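## Task

Set the metal block inside the gray tray, standing upright (not flipped or on its side).

## Robot and tools

Robot: two seven-joint arms, left_arm and right_arm. Each ends in a vacuum tool with a suction cup whose rim is 31 mm across. Each base sits on its own tilted plate, and both plates share one metal stand between the arms. Calibrated base poses in the scene frame: left_arm (-0.019, +0.124, +0.411) m, quat_wxyz (+0.882, -0.122, +0.455, +0.016); right_arm (-0.002, -0.199, +0.411) m, quat_wxyz (+0.882, +0.122, +0.455, -0.016). Gravity-up expressed in the base frames: left (-0.806, -0.200, +0.556), right (-0.806, +0.200, +0.556).

Frames: the scene frame has its origin at table-top height, centred between the nominal bases; +z is up, +x points out over the table, and left_arm is on the +y side (these names do not match image left/right). Each arm reports its hand pose, velocities and target in its own base frame. Fixed cameras and the table use the scene frame. Motion offsets are taken along the current Hand target's own axes. The cup point is the centre of the rim, and the cup points along the cup point's +z axis. About 3 cm behind the rim, the tool body widens to roughly 5 cm sideways.

execute_actions(actions, cameras): actions is a list of actions. Each action is a list of up to 15 rows, one row per 1/30 s step; if fewer rows are given, the last one repeats until step 15. Every row holds 14 numbers in [-1, 1], in this order: left dx, dy, dz, rx, ry, rz, left suction, then the same seven for the right arm. Both arms are always included. The six pose numbers are an offset from that arm's Hand target as it was when the action began. All rows inside one action measure from that same start point, but each new action starts from the updated target, so sending one offset twice moves the arm twice. Scale: 1.0 equals 0.6 m or 180 degrees. rx, ry, rz form one rotation vector. Six zeros means no new pose for that arm. Suction: 1 gives full vacuum (about 55 kPa under ambient), smaller values ask for that fraction, and 0.05 or less turns it off. The setting persists, so to leave a tool unchanged, resend its previous value, because 0 counts as a command. cameras is a list of names, ["all"], or []. With an empty actions list you get images and the full state.

move(target, speed, blend, blocking, cameras): target is either one 14-number row or a list of up to 15 rows, using the same layout and scale as above. Every row is an offset from the Hand targets at the moment the move starts, not from the previous row. speed is in m/s, from 0.002 to 0.5 (default 0.25), given as one value or one per target; rotation is capped at twice that in rad/s, with a ceiling of 0.873 rad/s. blend, in metres, rounds the corners of intermediate targets; the default 0 stops at each one. The whole move is limited to 10 s. Suction values in the first row apply immediately. Later rows' suction values apply once the arms come to rest at that row. The result adds a move: line, which can read done, off_target, moving, held or fault, plus limits=paced (the pose was clipped) or limits=held (steps were withheld). Paths do not avoid obstacles or the other arm. Faster moves lag and overshoot more, and they hit harder. blocking=false returns after about 0.5 s while the motion continues.

wait(seconds): 0 to 3600; it sends nothing new. stop(): brakes a running move. zoom_image(camera, region): camera is cam_high, cam_left_wrist or cam_right_wrist; region is [x0, y0, x1, y1] in pixels of that camera's latest image, at most 504 by 504. clear_fault(arm): left_arm or right_arm; it clears a reported torque fault. finished_scene(scene): takes the current scene number and ends the scene; do it only once the goal holds without the robot touching anything.

Results: end_effector_position (m) and end_effector_quat_wxyz are in each base frame and can be off by a few cm. Hand target is the last commanded pose after clipping, and the next offsets build on it. The cup often settles short of it; a new execute_actions call, even with zeros, requests it again, or you can send the remaining distance. suction_measured shows the vacuum reached: near 0 means no seal, and on a tight surface it settles up to 0.15 under the command. part_present switches to 1 at 0.50 and back to 0 below 0.45. Tool commands shows the current suction settings. Joint velocities may say within noise. Joint torques are positive toward larger joint angles. Flange force is the external force along the tool axes. Motor temperatures: a MOTOR HOT warning appears at 60 °C, and at 75 °C the arm sinks and stops for 30 to 60 s or more.

Control notes: each step, the commanded orientation is clipped to within 32 degrees of the measured orientation. Large rotations can swing the elbow. Joint limits: shoulder ±2.250, elbow ±2.580, wrist pitch ±2.100 rad; the roll joints have a very wide range. The arms are stiff, so a target only millimetres beyond a firm contact presses hard. To stop pushing, command a target back behind the cup point.

Picking: turn suction on and press the rim flat onto a smooth, flat face, sealed all the way round and not across edges, holes or seams. Under vacuum the cup shortens, so the object sits up to about 13 mm nearer the tool. Releasing: lower the object until it rests, switch suction off, wait briefly, then lift at least 20 mm, since the rebounding cup can shove the object.

Avoid: dropping or flinging items, anything leaving the table, glassware falling even a few cm, fast impacts, hard presses, the two arms or their stand halves touching, and torque faults (limits 104.5 N m for the first four joints, 51.3 N m for the last three, or a joint drifting more than 5 degrees off plan). Loose objects may occasionally get nudged by outside pushes.

Cameras: cam_high is fixed, and cam_left_wrist and cam_right_wrist are carried on the arms. All three give 896x504 images, and their calibration is supplied in OpenCV form.

Each tool is called after "Emit:" as name(argument=value, ...) on one line, values as JSON.

## Session

Emit:
execute_actions(actions=[])

Scene clock: 0.00 s.
left_arm: end_effector_position=(+0.4067, -0.1293, +0.2160) suction_measured=0.00 part_present=0 end_effector_quat_wxyz=(+0.100, +0.748, -0.622, +0.209) | right_arm: end_effector_position=(+0.4679, -0.3622, +0.2879) suction_measured=0.00 part_present=0 end_effector_quat_wxyz=(+0.286, +0.887, +0.308, +0.194)
Joint positions: left_arm=[0.713 0.479 -0.995 2.012 -2.091 -1.05 0.898] | right_arm=[0.408 0.38 0.269 1.809 -0.328 0.269 1.575]
Joint velocities: within noise
Joint torques (N m): no reading
Motor temperatures (°C): left_arm=[32 22 24 24 31 36 36] | right_arm=[25 20 28 26 29 32 37]
Flange force (N): no reading
Hand target: left_arm +0.4067, -0.1293, +0.2160; +0.100, +0.748, -0.622, +0.209 | right_arm +0.4679, -0.3622, +0.2879; +0.286, +0.887, +0.308, +0.194
Tool commands: left_gripper/suction=+0.0 right_gripper/suction=+0.0

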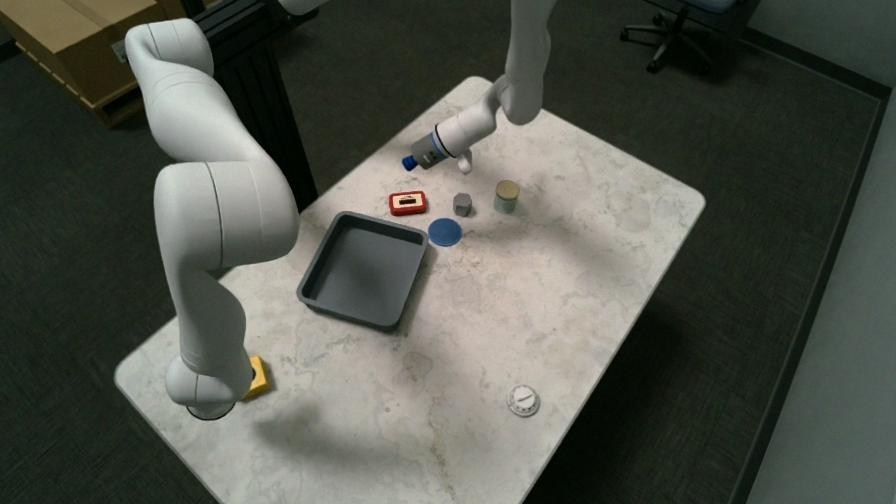

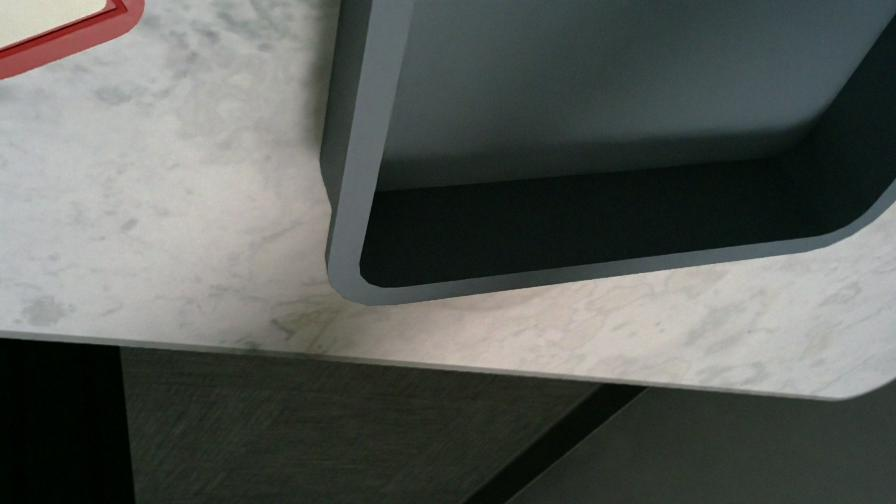

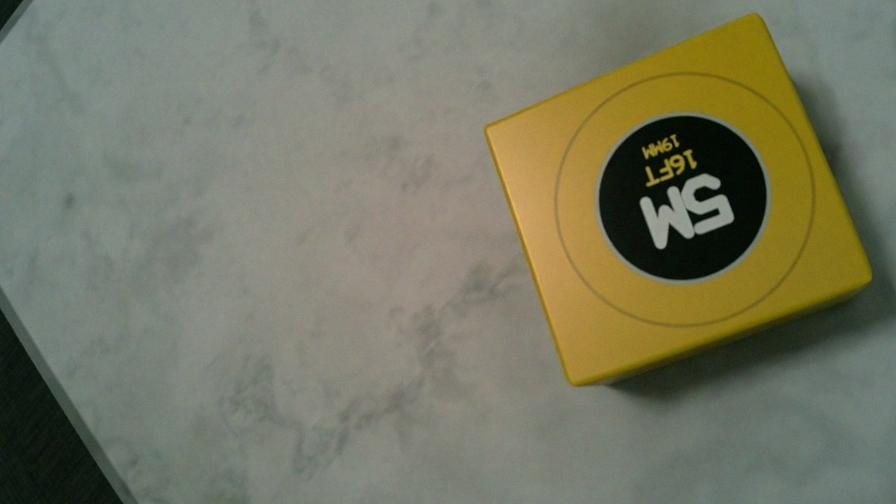

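Emit:
zoom_image(camera="cam_high", region=[380, 140, 540, 260])

Emit:
zoom_image(camera="cam_high", region=[280, 180, 480, 340])

Scaled by 3.150 from the camera's image (finer frame: 1280x720).

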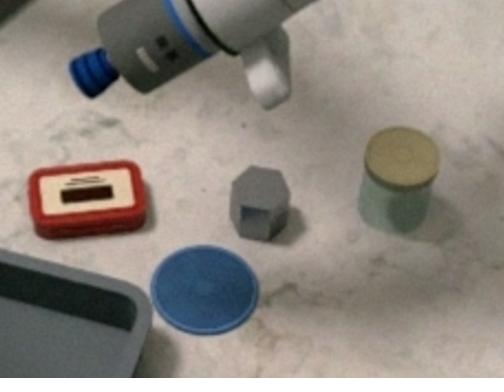

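Scaled by 2.520 from the camera's image (finer frame: 1280x720).

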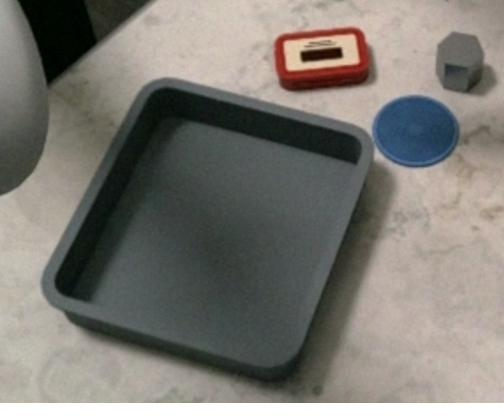

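Emit:
move(target=[-0.1708, -0.021, -0.0363, 0.2858, -0.1156, 0, 0, 0,0,0,0,0,0,0], cameras=["all"])

Scene clock: 18.67 s.
left_arm: end_effector_position=(+0.4013, -0.0272, +0.1923) suction_measured=0.00 part_present=0 end_effector_quat_wxyz=(-0.341, +0.754, -0.475, +0.299) | right_arm: end_effector_position=(+0.4679, -0.3622, +0.2879) suction_measured=0.00 part_present=0 end_effector_quat_wxyz=(+0.286, +0.887, +0.308, +0.194)
Joint positions: left_arm=[1.273 0.889 -1.441 2.58 -0.585 -0.695 -0.105] | right_arm=[0.408 0.38 0.269 1.809 -0.328 0.269 1.575]
Joint torques (N m): left_arm=[8.63 -4.67 -1.14 2.55 0.1 -0.04 0.09] | right_arm=[4.88 -15.35 2.85 -0.48 0.27 0.24 0.24]
Flange force (N): left_arm=[-6.6 -0.3 -0.3] | right_arm=[4.5 -4.0 -4.9]
Hand target: left_arm +0.4005, -0.0268, +0.1920; -0.343, +0.742, -0.477, +0.323 | right_arm +0.4679, -0.3622, +0.2879; +0.286, +0.887, +0.308, +0.194
Off the commanded pose: left_arm 0.001 m, 3 deg | right_arm 0.000 m, 0 deg.
joint sent to its limit (left arm) — joint 4 (elbow), upper limit, where the elbow is as bent as it goes. The joint targets are off in orientation, not in position.
move: off_target (left_arm)
cam_left_wrist: T_world_to_cam=[[0.38677, -0.91558, 0.1101, -0.19765], [-0.53118, -0.31878, -0.785, 0.40888], [0.75383, 0.24513, -0.60963, -0.06508]] pos_world=[0.34269, -0.03467, 0.30306]

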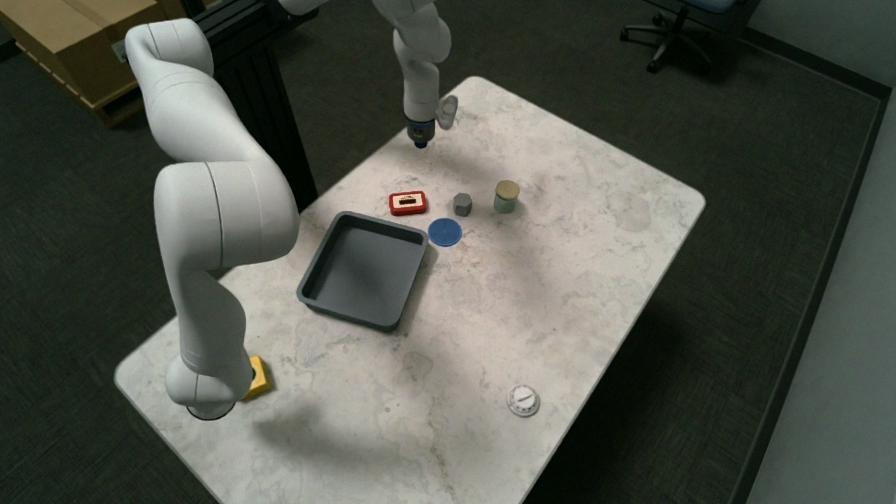

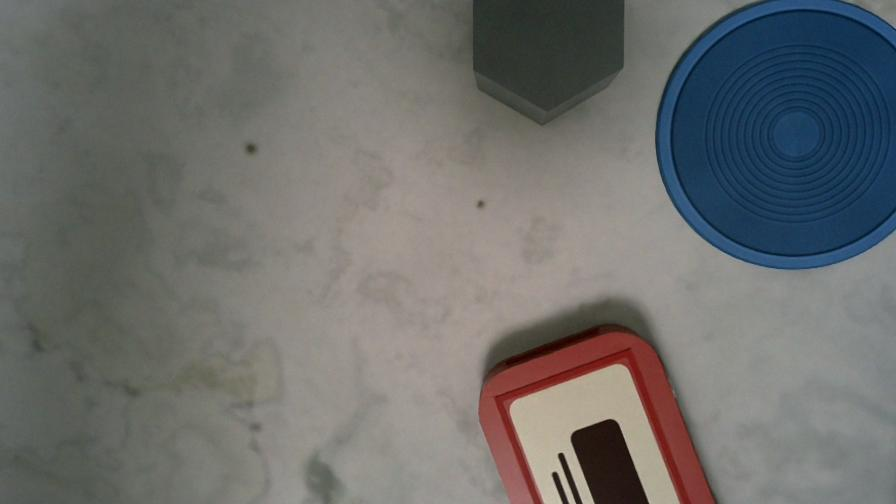

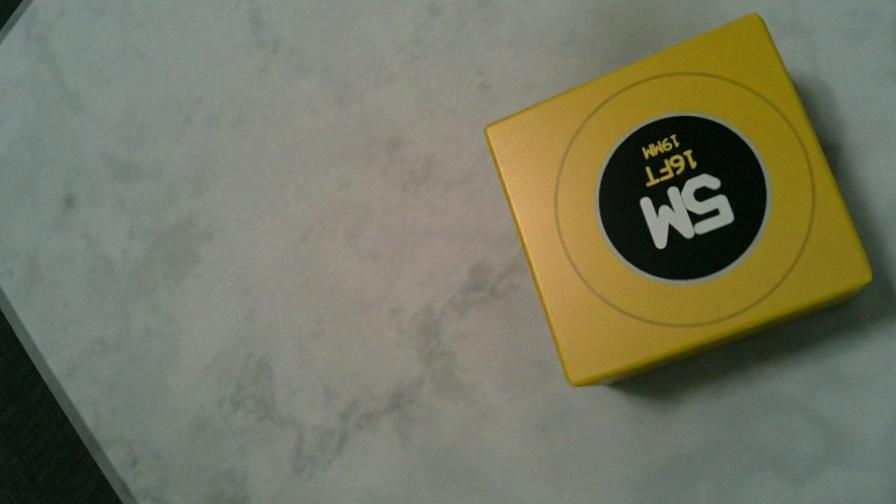

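Emit:
move(target=[0.0277, -0.1007, 0, 0, 0, 0, 0, 0,0,0,0,0,0,0], cameras=["cam_left_wrist", "cam_high"])

Scene clock: 29.97 s.
left_arm: end_effector_position=(+0.4355, -0.0235, +0.2439) suction_measured=0.00 part_present=0 end_effector_quat_wxyz=(-0.343, +0.742, -0.477, +0.323) | right_arm: end_effector_position=(+0.4679, -0.3622, +0.2879) suction_measured=0.00 part_present=0 end_effector_quat_wxyz=(+0.286, +0.887, +0.308, +0.194)
Joint positions: left_arm=[1.29 0.739 -1.516 2.471 -0.692 -0.584 -0.122] | right_arm=[0.408 0.38 0.269 1.809 -0.328 0.269 1.575]
Joint torques (N m): left_arm=[7.84 -4.18 -1.33 1.48 0.13 -0.1 0.11] | right_arm=[5 -15.34 2.9 -0.49 0.28 0.23 0.28]
Flange force (N): left_arm=[-5.7 0.4 0.3] | right_arm=[5.0 -4.1 -5.1]
Hand target: left_arm +0.4355, -0.0235, +0.2439; -0.343, +0.742, -0.477, +0.323 | right_arm +0.4679, -0.3622, +0.2879; +0.286, +0.887, +0.308, +0.194
Off the commanded pose: left_arm 0.000 m, 0 deg | right_arm 0.000 m, 0 deg.
move: done
cam_left_wrist: T_world_to_cam=[[0.35338, -0.92557, 0.13582, -0.20516], [-0.50506, -0.31098, -0.80511, 0.46248], [0.78743, 0.21591, -0.57736, -0.08346]] pos_world=[0.3718, -0.02805, 0.35203]
Images, in order (width x height): cam_high 896x504, cam_left_wrist 896x504.

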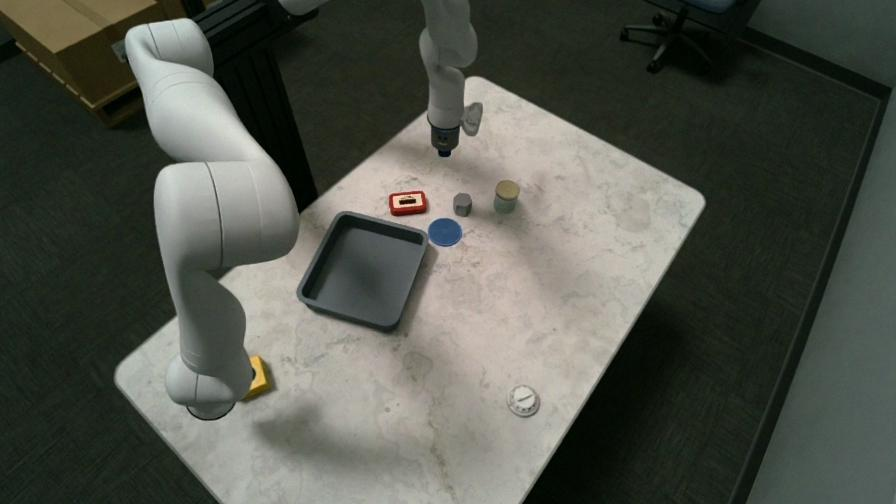

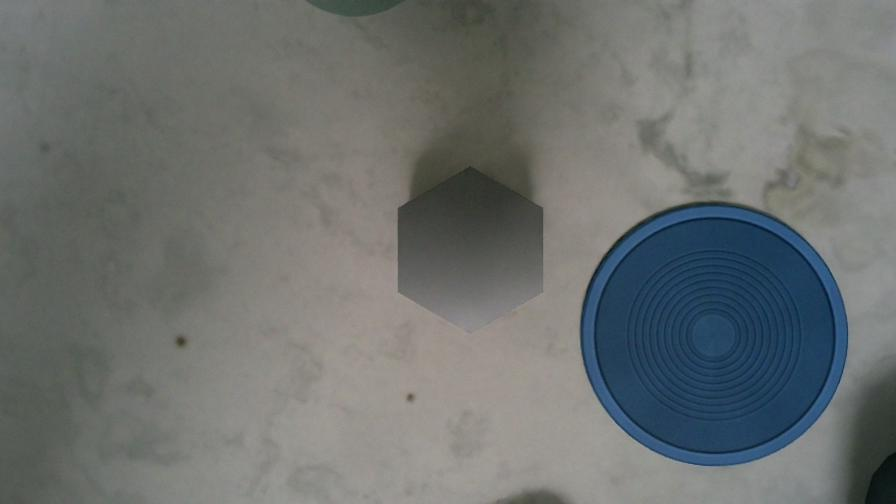

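Emit:
move(target=[[0, -0.0857, 0.2167, 0, 0, 0, 1, 0,0,0,0,0,0,0],[0, -0.0857, 0.2567, 0, 0, 0, 1, 0,0,0,0,0,0,0]], speed=[0.25, 0.03], cameras=["cam_left_wrist", "cam_high"])

Scene clock: 40.73 s.
left_arm: end_effector_position=(+0.5847, +0.0233, +0.2002) suction_measured=0.00 part_present=0 end_effector_quat_wxyz=(-0.343, +0.742, -0.477, +0.323) | right_arm: end_effector_position=(+0.4679, -0.3622, +0.2879) suction_measured=0.00 part_present=0 end_effector_quat_wxyz=(+0.286, +0.887, +0.308, +0.194)
Joint positions: left_arm=[0.811 0.951 -1.235 2.099 -0.724 -0.675 0.009] | right_arm=[0.408 0.38 0.269 1.809 -0.328 0.269 1.575]
Joint torques (N m): left_arm=[8.19 -8.98 -2.35 1.75 0.15 -0.13 0.14] | right_arm=[4.96 -15.24 2.81 -0.46 0.31 0.22 0.25]
Flange force (N): left_arm=[-3.8 0.1 -2.4] | right_arm=[4.9 -4.0 -5.3]
Hand target: left_arm +0.5847, +0.0233, +0.2002; -0.343, +0.742, -0.477, +0.323 | right_arm +0.4679, -0.3622, +0.2879; +0.286, +0.887, +0.308, +0.194
Off the commanded pose: left_arm 0.000 m, 0 deg | right_arm 0.000 m, 0 deg.
move: done
cam_left_wrist: T_world_to_cam=[[0.35331, -0.92559, 0.13585, -0.2086], [-0.50515, -0.31098, -0.80505, 0.51724], [0.7874, 0.21581, -0.57744, -0.23624]] pos_world=[0.521, 0.01875, 0.30833]
Images, in order (width x height): cam_high 896x504, cam_left_wrist 896x504.

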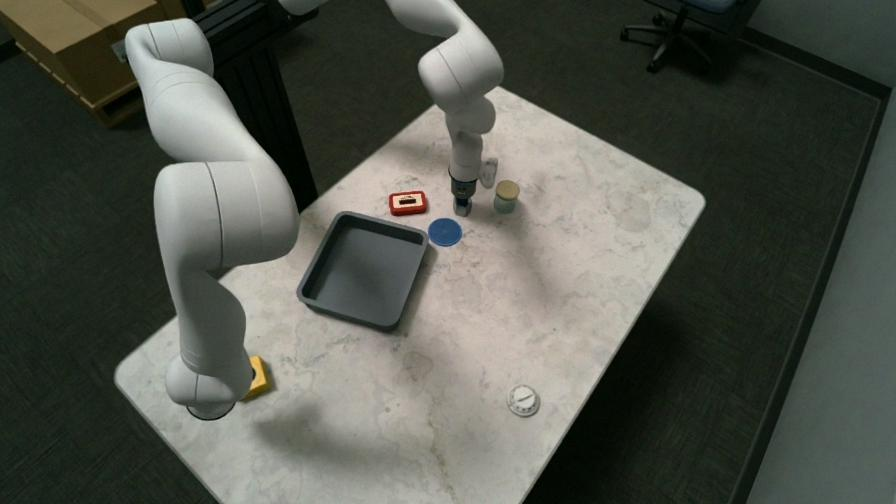

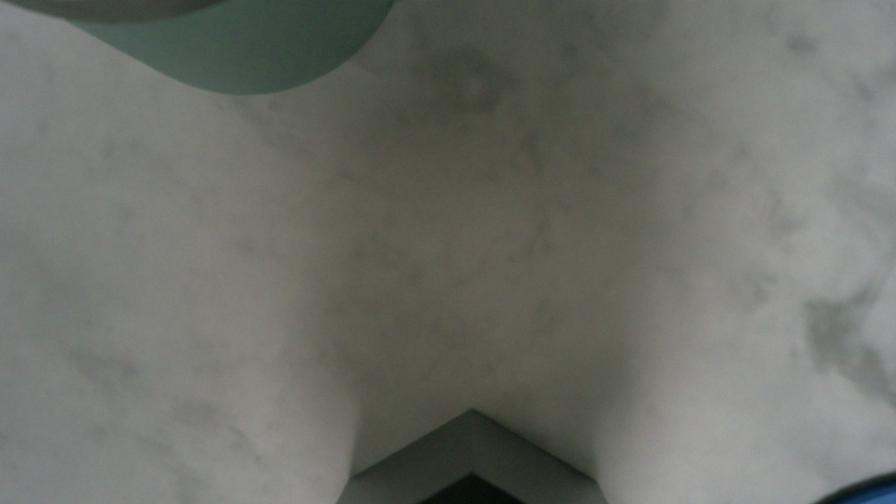

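Emit:
move(target=[0, 0, 0.0117, 0, 0, 0, 1, 0,0,0,0,0,0,0], speed=0.03)

Scene clock: 44.63 s.
left_arm: end_effector_position=(+0.5903, +0.0247, +0.1963) suction_measured=0.40 part_present=0 end_effector_quat_wxyz=(-0.343, +0.742, -0.477, +0.323) | right_arm: end_effector_position=(+0.4679, -0.3622, +0.2879) suction_measured=0.00 part_present=0 end_effector_quat_wxyz=(+0.286, +0.887, +0.308, +0.194)
Joint positions: left_arm=[0.797 0.965 -1.225 2.084 -0.719 -0.677 0.014] | right_arm=[0.408 0.38 0.269 1.809 -0.328 0.269 1.575]
Joint torques (N m): left_arm=[8.3 -9.61 -2.46 2.09 0.08 -0.14 0.13] | right_arm=[4.93 -15.31 2.9 -0.47 0.25 0.23 0.27]
Flange force (N): left_arm=[-3.6 0.7 -0.4] | right_arm=[4.6 -4.0 -5.0]
Hand target: left_arm +0.5904, +0.0247, +0.1963; -0.343, +0.742, -0.477, +0.323 | right_arm +0.4679, -0.3622, +0.2879; +0.286, +0.887, +0.308, +0.194
Off the commanded pose: left_arm 0.000 m, 0 deg | right_arm 0.000 m, 0 deg.
move: done

Emit:
move(target=[[0, 0, -0.02, 0, 0, 0, 1, 0,0,0,0,0,0,0],[0, 0, -0.27, 0, 0, 0, 1, 0,0,0,0,0,0,0]], speed=[0.05, 0.25], blend=0.01)

Scene clock: 47.33 s.
left_arm: end_effector_position=(+0.4597, -0.0078, +0.2864) suction_measured=0.95 part_present=1 end_effector_quat_wxyz=(-0.343, +0.742, -0.477, +0.323) | right_arm: end_effector_position=(+0.4679, -0.3622, +0.2879) suction_measured=0.00 part_present=0 end_effector_quat_wxyz=(+0.286, +0.887, +0.308, +0.194)
Joint positions: left_arm=[1.294 0.585 -1.544 2.353 -0.845 -0.424 -0.086] | right_arm=[0.408 0.38 0.269 1.809 -0.328 0.269 1.575]
Joint torques (N m): left_arm=[6.94 -3.54 -1.48 0.47 0.09 -0.03 0.12] | right_arm=[4.92 -15.37 2.84 -0.46 0.25 0.25 0.27]
Flange force (N): left_arm=[-4.9 0.6 2.4] | right_arm=[4.8 -4.0 -4.9]
Hand target: left_arm +0.4597, -0.0078, +0.2864; -0.343, +0.742, -0.477, +0.323 | right_arm +0.4679, -0.3622, +0.2879; +0.286, +0.887, +0.308, +0.194
Off the commanded pose: left_arm 0.000 m, 0 deg | right_arm 0.000 m, 0 deg.
move: done; blend cut to 0.006 m at target 1

Emit:
move(target=[0.1821, 0.1653, 0, 0, 0, 0, 1, 0,0,0,0,0,0,0], cameras=["cam_left_wrist", "cam_high"])

Scene clock: 51.00 s.
left_arm: end_effector_position=(+0.4482, -0.1400, +0.2220) suction_measured=0.95 part_present=1 end_effector_quat_wxyz=(-0.343, +0.742, -0.477, +0.323) | right_arm: end_effector_position=(+0.4679, -0.3622, +0.2879) suction_measured=0.00 part_present=0 end_effector_quat_wxyz=(+0.286, +0.887, +0.308, +0.194)
Joint positions: left_arm=[1.531 0.864 -1.355 2.286 -0.596 -0.239 0.143] | right_arm=[0.408 0.38 0.269 1.809 -0.328 0.269 1.575]
Joint torques (N m): left_arm=[10.95 -4.04 -0.56 -0.15 0.12 -0.14 0.11] | right_arm=[4.93 -15.24 2.87 -0.49 0.29 0.22 0.22]
Flange force (N): left_arm=[-4.1 -1.8 2.1] | right_arm=[4.5 -4.1 -5.2]
Hand target: left_arm +0.4482, -0.1401, +0.2220; -0.343, +0.742, -0.477, +0.323 | right_arm +0.4679, -0.3622, +0.2879; +0.286, +0.887, +0.308, +0.194
Off the commanded pose: left_arm 0.000 m, 0 deg | right_arm 0.000 m, 0 deg.
move: done
cam_left_wrist: T_world_to_cam=[[0.35319, -0.92564, 0.13583, -0.31444], [-0.50521, -0.3109, -0.80505, 0.41508], [0.78741, 0.21571, -0.57745, -0.08094]] pos_world=[0.3845, -0.14455, 0.33013]
Images, in order (width x height): cam_high 896x504, cam_left_wrist 896x504.

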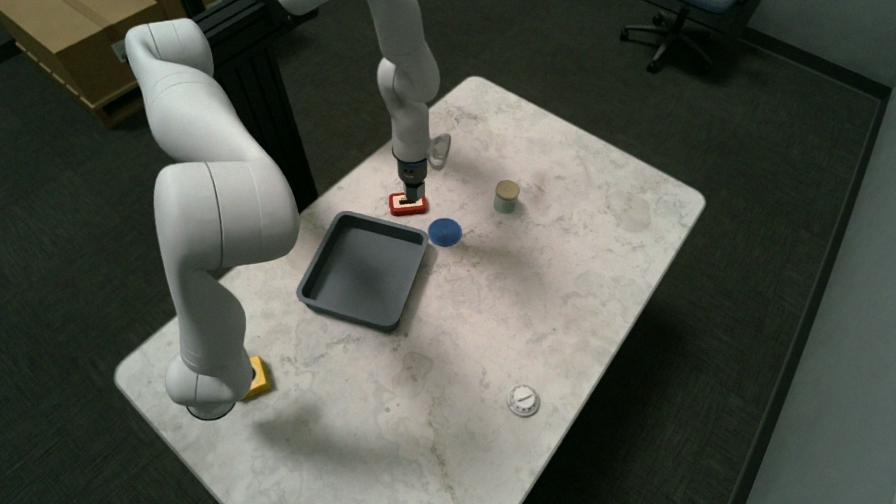

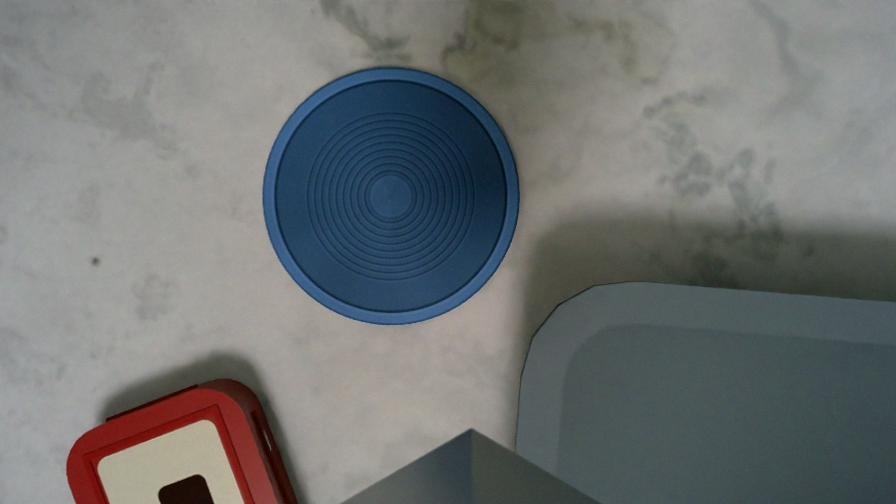

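Emit:
move(target=[[0.1977, 0.1451, 0, 0, 0, 0, 1, 0,0,0,0,0,0,0],[0.1977, 0.1451, 0.225, 0, 0, 0, 1, 0,0,0,0,0,0,0]], blend=[0.03, 0], cameras=["cam_left_wrist", "cam_high"])

Scene clock: 59.37 s.
left_arm: end_effector_position=(+0.5545, -0.2502, +0.0938) suction_measured=0.95 part_present=1 end_effector_quat_wxyz=(-0.343, +0.742, -0.477, +0.323) | right_arm: end_effector_position=(+0.4679, -0.3622, +0.2879) suction_measured=0.00 part_present=0 end_effector_quat_wxyz=(+0.286, +0.887, +0.308, +0.194)
Joint positions: left_arm=[1.316 1.218 -1.038 1.82 -0.444 -0.071 0.318] | right_arm=[0.408 0.38 0.269 1.809 -0.328 0.269 1.575]
Joint torques (N m): left_arm=[15.26 -8.68 0.08 -1.05 0.11 -0.11 0.1] | right_arm=[4.95 -15.33 2.86 -0.44 0.26 0.23 0.25]
Flange force (N): left_arm=[-3.2 -2.9 1.0] | right_arm=[4.8 -3.9 -5.0]
Hand target: left_arm +0.5545, -0.2502, +0.0938; -0.343, +0.742, -0.477, +0.323 | right_arm +0.4679, -0.3622, +0.2879; +0.286, +0.887, +0.308, +0.194
Off the commanded pose: left_arm 0.000 m, 0 deg | right_arm 0.000 m, 0 deg.
move: done
cam_left_wrist: T_world_to_cam=[[0.35324, -0.92561, 0.1359, -0.43661], [-0.50518, -0.31099, -0.80503, 0.33128], [0.78741, 0.21571, -0.57745, -0.2149]] pos_world=[0.4908, -0.25475, 0.20193]
Images, in order (width x height): cam_high 896x504, cam_left_wrist 896x504.

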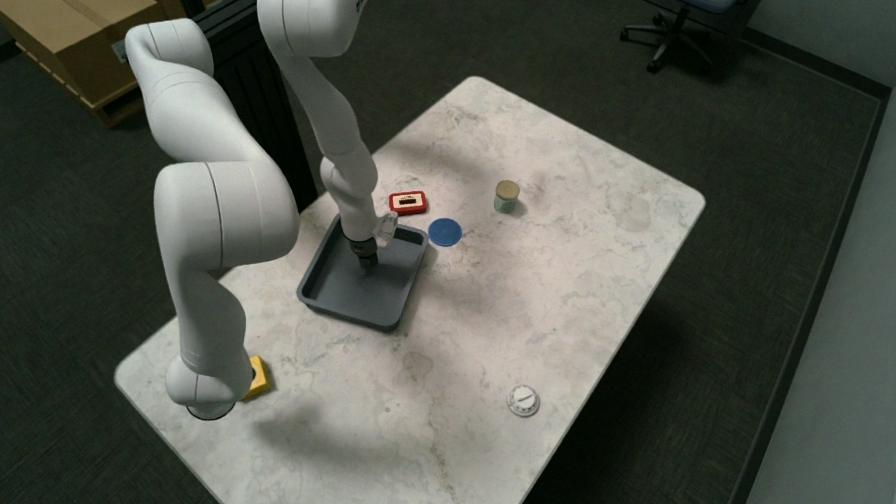

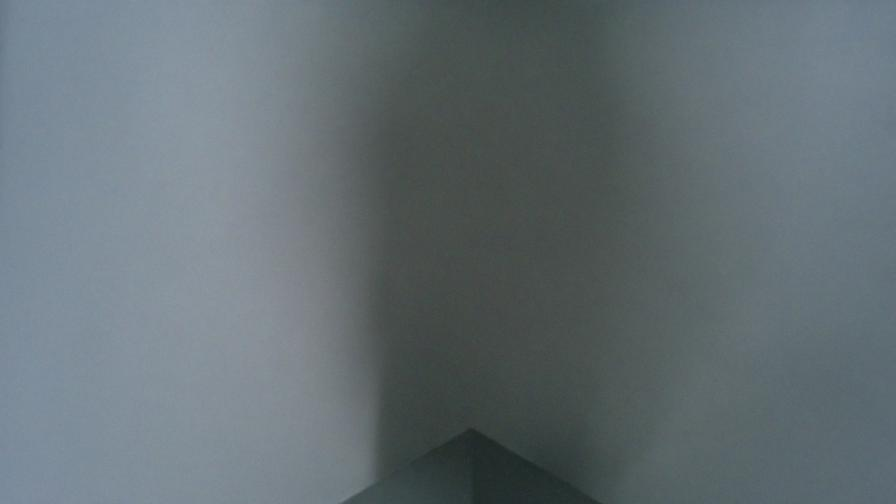

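Emit:
move(target=[0, 0, 0.0433, 0, 0, 0, 1, 0,0,0,0,0,0,0], speed=0.05)

Emit:
move(target=[0, 0, 0.005, 0, 0, 0, 1, 0,0,0,0,0,0,0], speed=0.03)

Emit:
move(target=[0, 0, 0.0033, 0, 0, 0, 1, 0,0,0,0,0,0,0], speed=0.03)

Scene clock: 62.40 s.
left_arm: end_effector_position=(+0.5754, -0.2450, +0.0794) suction_measured=0.95 part_present=1 end_effector_quat_wxyz=(-0.343, +0.742, -0.477, +0.323) | right_arm: end_effector_position=(+0.4679, -0.3622, +0.2879) suction_measured=0.00 part_present=0 end_effector_quat_wxyz=(+0.286, +0.887, +0.308, +0.194)
Joint positions: left_arm=[1.263 1.256 -1.026 1.772 -0.441 -0.087 0.321] | right_arm=[0.408 0.38 0.269 1.809 -0.328 0.269 1.575]
Joint torques (N m): left_arm=[15.44 -8.89 0.13 -0.78 0.07 -0.12 0.12] | right_arm=[4.98 -15.34 2.87 -0.48 0.28 0.28 0.23]
Flange force (N): left_arm=[-2.7 -3.3 1.0] | right_arm=[4.8 -4.2 -5.0]
Hand target: left_arm +0.5755, -0.2450, +0.0793; -0.343, +0.742, -0.477, +0.323 | right_arm +0.4679, -0.3622, +0.2879; +0.286, +0.887, +0.308, +0.194
Off the commanded pose: left_arm 0.000 m, 0 deg | right_arm 0.000 m, 0 deg.
move: done

Scene clock: 62.90 s.
left_arm: end_effector_position=(+0.5779, -0.2444, +0.0777) suction_measured=0.95 part_present=1 end_effector_quat_wxyz=(-0.343, +0.742, -0.477, +0.323) | right_arm: end_effector_position=(+0.4679, -0.3622, +0.2879) suction_measured=0.00 part_present=0 end_effector_quat_wxyz=(+0.286, +0.887, +0.308, +0.194)
Joint positions: left_arm=[1.257 1.261 -1.025 1.766 -0.441 -0.089 0.322] | right_arm=[0.408 0.38 0.269 1.809 -0.328 0.269 1.575]
Joint torques (N m): left_arm=[15.27 -9.06 0.02 -0.95 0.08 -0.1 0.13] | right_arm=[4.92 -15.28 2.85 -0.54 0.26 0.25 0.27]
Flange force (N): left_arm=[-3.3 -2.7 0.5] | right_arm=[4.7 -4.3 -5.2]
Hand target: left_arm +0.5779, -0.2444, +0.0777; -0.343, +0.742, -0.477, +0.323 | right_arm +0.4679, -0.3622, +0.2879; +0.286, +0.887, +0.308, +0.194
Off the commanded pose: left_arm 0.000 m, 0 deg | right_arm 0.000 m, 0 deg.
move: done

Scene clock: 63.40 s.
left_arm: end_effector_position=(+0.5795, -0.2440, +0.0766) suction_measured=0.95 part_present=1 end_effector_quat_wxyz=(-0.343, +0.742, -0.477, +0.323) | right_arm: end_effector_position=(+0.4679, -0.3622, +0.2879) suction_measured=0.00 part_present=0 end_effector_quat_wxyz=(+0.286, +0.887, +0.308, +0.194)
Joint positions: left_arm=[1.253 1.263 -1.024 1.762 -0.44 -0.09 0.322] | right_arm=[0.408 0.38 0.269 1.809 -0.328 0.269 1.575]
Joint torques (N m): left_arm=[15.32 -8.99 0.06 -0.97 0.13 -0.12 0.13] | right_arm=[4.96 -15.36 2.87 -0.49 0.29 0.25 0.26]
Flange force (N): left_arm=[-3.3 -3.0 0.4] | right_arm=[4.8 -4.1 -5.0]
Hand target: left_arm +0.5795, -0.2440, +0.0766; -0.343, +0.742, -0.477, +0.323 | right_arm +0.4679, -0.3622, +0.2879; +0.286, +0.887, +0.308, +0.194
Off the commanded pose: left_arm 0.000 m, 0 deg | right_arm 0.000 m, 0 deg.
move: done

Emit:
move(target=[0, 0, 0.0033, 0, 0, 0, 1, 0,0,0,0,0,0,0], speed=0.03)

Emit:
move(target=[0, 0, 0.0033, 0, 0, 0, 1, 0,0,0,0,0,0,0], speed=0.03, cameras=["cam_left_wrist"])

Scene clock: 64.63 s.
left_arm: end_effector_position=(+0.5811, -0.2436, +0.0755) suction_measured=0.95 part_present=1 end_effector_quat_wxyz=(-0.343, +0.742, -0.477, +0.323) | right_arm: end_effector_position=(+0.4679, -0.3622, +0.2879) suction_measured=0.00 part_present=0 end_effector_quat_wxyz=(+0.286, +0.887, +0.308, +0.194)
Joint positions: left_arm=[1.249 1.266 -1.023 1.758 -0.44 -0.091 0.322] | right_arm=[0.408 0.38 0.269 1.809 -0.328 0.269 1.575]
Joint torques (N m): left_arm=[7.07 -2.93 0.45 -5.89 0.2 -2.05 0.11] | right_arm=[4.96 -15.26 2.87 -0.49 0.25 0.24 0.27]
Flange force (N): left_arm=[-9.6 -3.1 -36.1] | right_arm=[4.8 -4.2 -5.3]
Hand target: left_arm +0.5811, -0.2436, +0.0755; -0.343, +0.742, -0.477, +0.323 | right_arm +0.4679, -0.3622, +0.2879; +0.286, +0.887, +0.308, +0.194
Off the commanded pose: left_arm 0.000 m, 0 deg | right_arm 0.000 m, 0 deg.
move: done

Scene clock: 65.13 s.
left_arm: end_effector_position=(+0.5826, -0.2432, +0.0744) suction_measured=0.95 part_present=1 end_effector_quat_wxyz=(-0.343, +0.742, -0.477, +0.323) | right_arm: end_effector_position=(+0.4679, -0.3622, +0.2879) suction_measured=0.00 part_present=0 end_effector_quat_wxyz=(+0.286, +0.887, +0.308, +0.194)
Joint positions: left_arm=[1.245 1.269 -1.022 1.754 -0.44 -0.091 0.322] | right_arm=[0.408 0.38 0.269 1.809 -0.328 0.269 1.575]
Joint torques (N m): left_arm=[-9.38 8.94 0.96 -14.72 0.28 -5.3 0.11] | right_arm=[4.99 -15.34 2.86 -0.45 0.31 0.28 0.26]
Flange force (N): left_arm=[-20.9 -2.8 -106.0] | right_arm=[4.9 -4.1 -5.0]
Hand target: left_arm +0.5827, -0.2432, +0.0744; -0.343, +0.742, -0.477, +0.323 | right_arm +0.4679, -0.3622, +0.2879; +0.286, +0.887, +0.308, +0.194
Off the commanded pose: left_arm 0.000 m, 0 deg | right_arm 0.000 m, 0 deg.
move: done
cam_left_wrist: T_world_to_cam=[[0.35324, -0.92561, 0.1359, -0.43742], [-0.50518, -0.31099, -0.80503, 0.33203], [0.78741, 0.21571, -0.57745, -0.24974]] pos_world=[0.5189, -0.24775, 0.18253]

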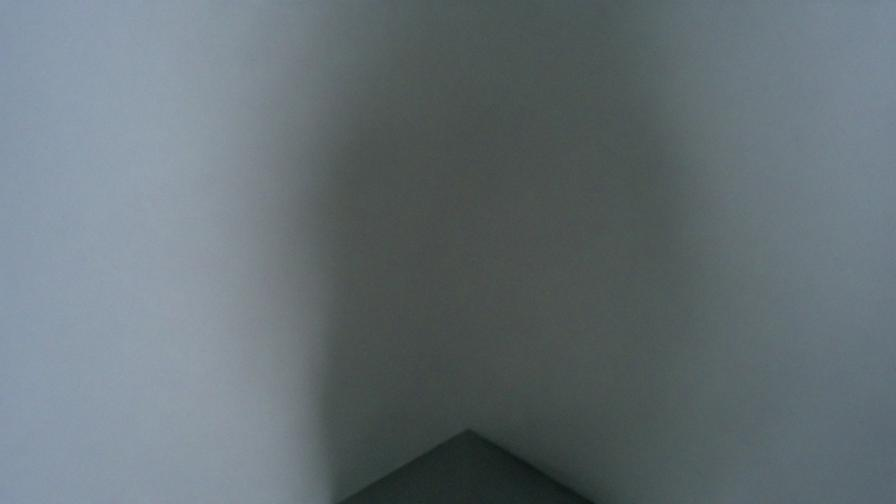

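Emit:
execute_actions(actions=[[[0,0,-0.0045,0,0,0,1,0,0,0,0,0,0,0]],[[0,0,0,0,0,0,0,0,0,0,0,0,0,0]]])

Emit:
wait(seconds=0.3)

Scene clock: 68.30 s.
left_arm: end_effector_position=(+0.5805, -0.2437, +0.0759) suction_measured=0.00 part_present=0 end_effector_quat_wxyz=(-0.343, +0.742, -0.477, +0.323) | right_arm: end_effector_position=(+0.4679, -0.3622, +0.2879) suction_measured=0.00 part_present=0 end_effector_quat_wxyz=(+0.286, +0.887, +0.308, +0.194)
Joint positions: left_arm=[1.25 1.265 -1.023 1.759 -0.44 -0.09 0.322] | right_arm=[0.408 0.38 0.269 1.809 -0.328 0.269 1.575]
Joint torques (N m): left_arm=[10.96 -5.3 0.79 -3.69 0.12 -1.26 0.13] | right_arm=[4.94 -15.34 2.89 -0.48 0.27 0.23 0.21]
Hand target: left_arm +0.5805, -0.2437, +0.0759; -0.343, +0.742, -0.477, +0.323 | right_arm +0.4679, -0.3622, +0.2879; +0.286, +0.887, +0.308, +0.194
Off the commanded pose: left_arm 0.000 m, 0 deg | right_arm 0.000 m, 0 deg.

Scene clock: 68.60 s.
left_arm: end_effector_position=(+0.5805, -0.2438, +0.0759) suction_measured=0.00 part_present=0 end_effector_quat_wxyz=(-0.343, +0.742, -0.477, +0.323) | right_arm: end_effector_position=(+0.4679, -0.3622, +0.2879) suction_measured=0.00 part_present=0 end_effector_quat_wxyz=(+0.286, +0.887, +0.308, +0.194)
Joint positions: left_arm=[1.25 1.265 -1.023 1.759 -0.44 -0.09 0.322] | right_arm=[0.408 0.38 0.269 1.809 -0.328 0.269 1.575]
Joint torques (N m): left_arm=[10.92 -5.31 0.82 -3.64 0.11 -1.24 0.12] | right_arm=[4.95 -15.34 2.89 -0.39 0.3 0.22 0.25]
Flange force (N): left_arm=[-6.9 -3.9 -20.1] | right_arm=[4.7 -3.7 -4.9]
Hand target: left_arm +0.5805, -0.2437, +0.0759; -0.343, +0.742, -0.477, +0.323 | right_arm +0.4679, -0.3622, +0.2879; +0.286, +0.887, +0.308, +0.194
Tool commands: left_gripper/suction=+0.0 right_gripper/suction=+0.0
Off the commanded pose: left_arm 0.000 m, 0 deg | right_arm 0.000 m, 0 deg.
wait: 0.30 s; at rest by 0.17 s

Emit:
move(target=[[0, 0, -0.042, 0, 0, 0, 0, 0,0,0,0,0,0,0],[0, 0, -0.27, 0, 0, 0, 0, 0,0,0,0,0,0,0]], speed=[0.08, 0.3], blend=[0.01, 0], cameras=["cam_left_wrist", "cam_high"])

Scene clock: 70.57 s.
left_arm: end_effector_position=(+0.4499, -0.2762, +0.1660) suction_measured=0.00 part_present=0 end_effector_quat_wxyz=(-0.343, +0.742, -0.477, +0.323) | right_arm: end_effector_position=(+0.4679, -0.3622, +0.2879) suction_measured=0.00 part_present=0 end_effector_quat_wxyz=(+0.286, +0.887, +0.308, +0.194)
Joint positions: left_arm=[1.607 1.014 -1.104 1.989 -0.457 0.104 0.304] | right_arm=[0.408 0.38 0.269 1.809 -0.328 0.269 1.575]
Joint torques (N m): left_arm=[13.92 -5.9 0.56 -2.18 0.08 -0.08 0.14] | right_arm=[4.91 -15.37 2.8 -0.47 0.28 0.22 0.23]
Flange force (N): left_arm=[-3.2 -3.1 1.0] | right_arm=[4.7 -3.9 -5.0]
Hand target: left_arm +0.4499, -0.2762, +0.1660; -0.343, +0.742, -0.477, +0.323 | right_arm +0.4679, -0.3622, +0.2879; +0.286, +0.887, +0.308, +0.194
Off the commanded pose: left_arm 0.000 m, 0 deg | right_arm 0.000 m, 0 deg.
move: done
cam_left_wrist: T_world_to_cam=[[0.35326, -0.92562, 0.13578, -0.43352], [-0.50519, -0.3109, -0.80507, 0.32851], [0.7874, 0.21581, -0.57744, -0.08521]] pos_world=[0.3862, -0.28075, 0.27413]
Images, in order (width x height): cam_high 896x504, cam_left_wrist 896x504.

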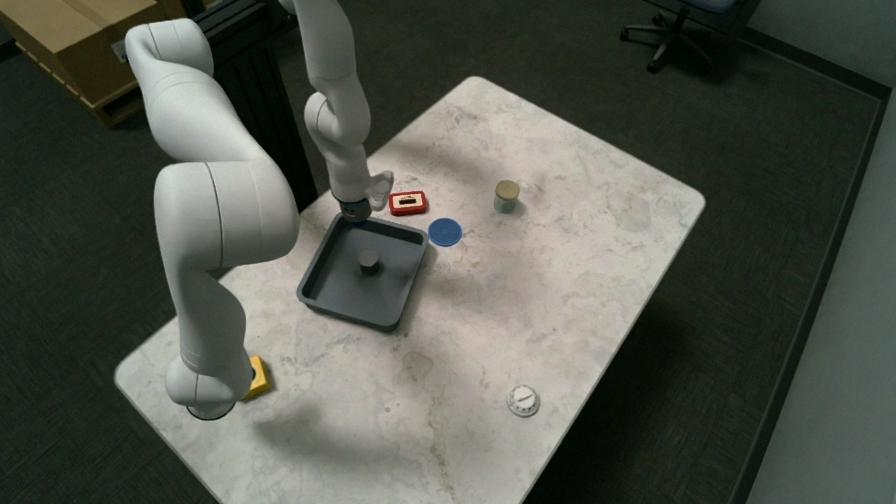

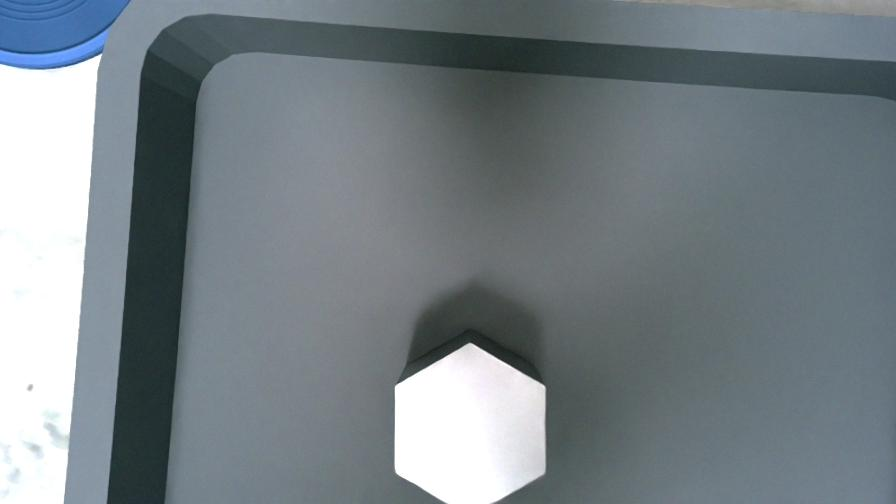

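Emit:
zoom_image(camera="cam_high", region=[300, 190, 440, 330])

Scaled by 3.600 from the camera's image (finer frame: 1280x720).

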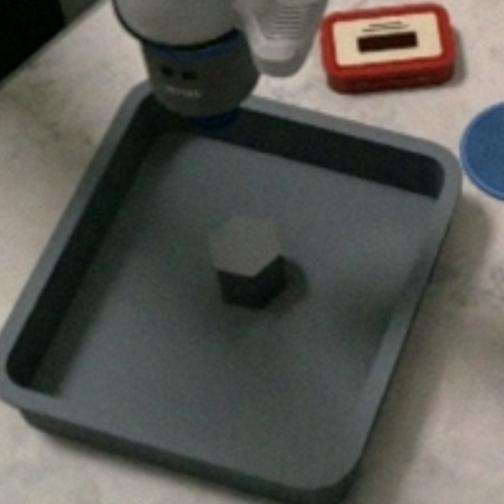

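Emit:
move(target=[-0.3802, -0.3095, -0.0567, 0, 0, 0, 0, 0,0,0,0,0,0,0], speed=0.5)

Scene clock: 89.30 s.
left_arm: end_effector_position=(+0.4362, -0.0135, +0.3019) suction_measured=0.00 part_present=0 end_effector_quat_wxyz=(-0.343, +0.742, -0.477, +0.323) | right_arm: end_effector_position=(+0.4679, -0.3622, +0.2879) suction_measured=0.00 part_present=0 end_effector_quat_wxyz=(+0.286, +0.887, +0.308, +0.194)
Joint positions: left_arm=[1.471 0.509 -1.653 2.38 -0.844 -0.318 -0.113] | right_arm=[0.408 0.38 0.269 1.809 -0.328 0.269 1.575]
Joint torques (N m): left_arm=[6.5 -1.03 -0.9 -0.18 0.12 -0.19 0.11] | right_arm=[4.95 -15.29 2.91 -0.46 0.26 0.22 0.25]
Flange force (N): left_arm=[-5.0 0.5 3.4] | right_arm=[4.6 -4.0 -5.1]
Hand target: left_arm +0.4362, -0.0135, +0.3020; -0.343, +0.742, -0.477, +0.323 | right_arm +0.4679, -0.3622, +0.2879; +0.286, +0.887, +0.308, +0.194
Off the commanded pose: left_arm 0.000 m, 0 deg | right_arm 0.000 m, 0 deg.
move: done

Emit:
finished_scene(scene=1)

The scene is finished: the task was done.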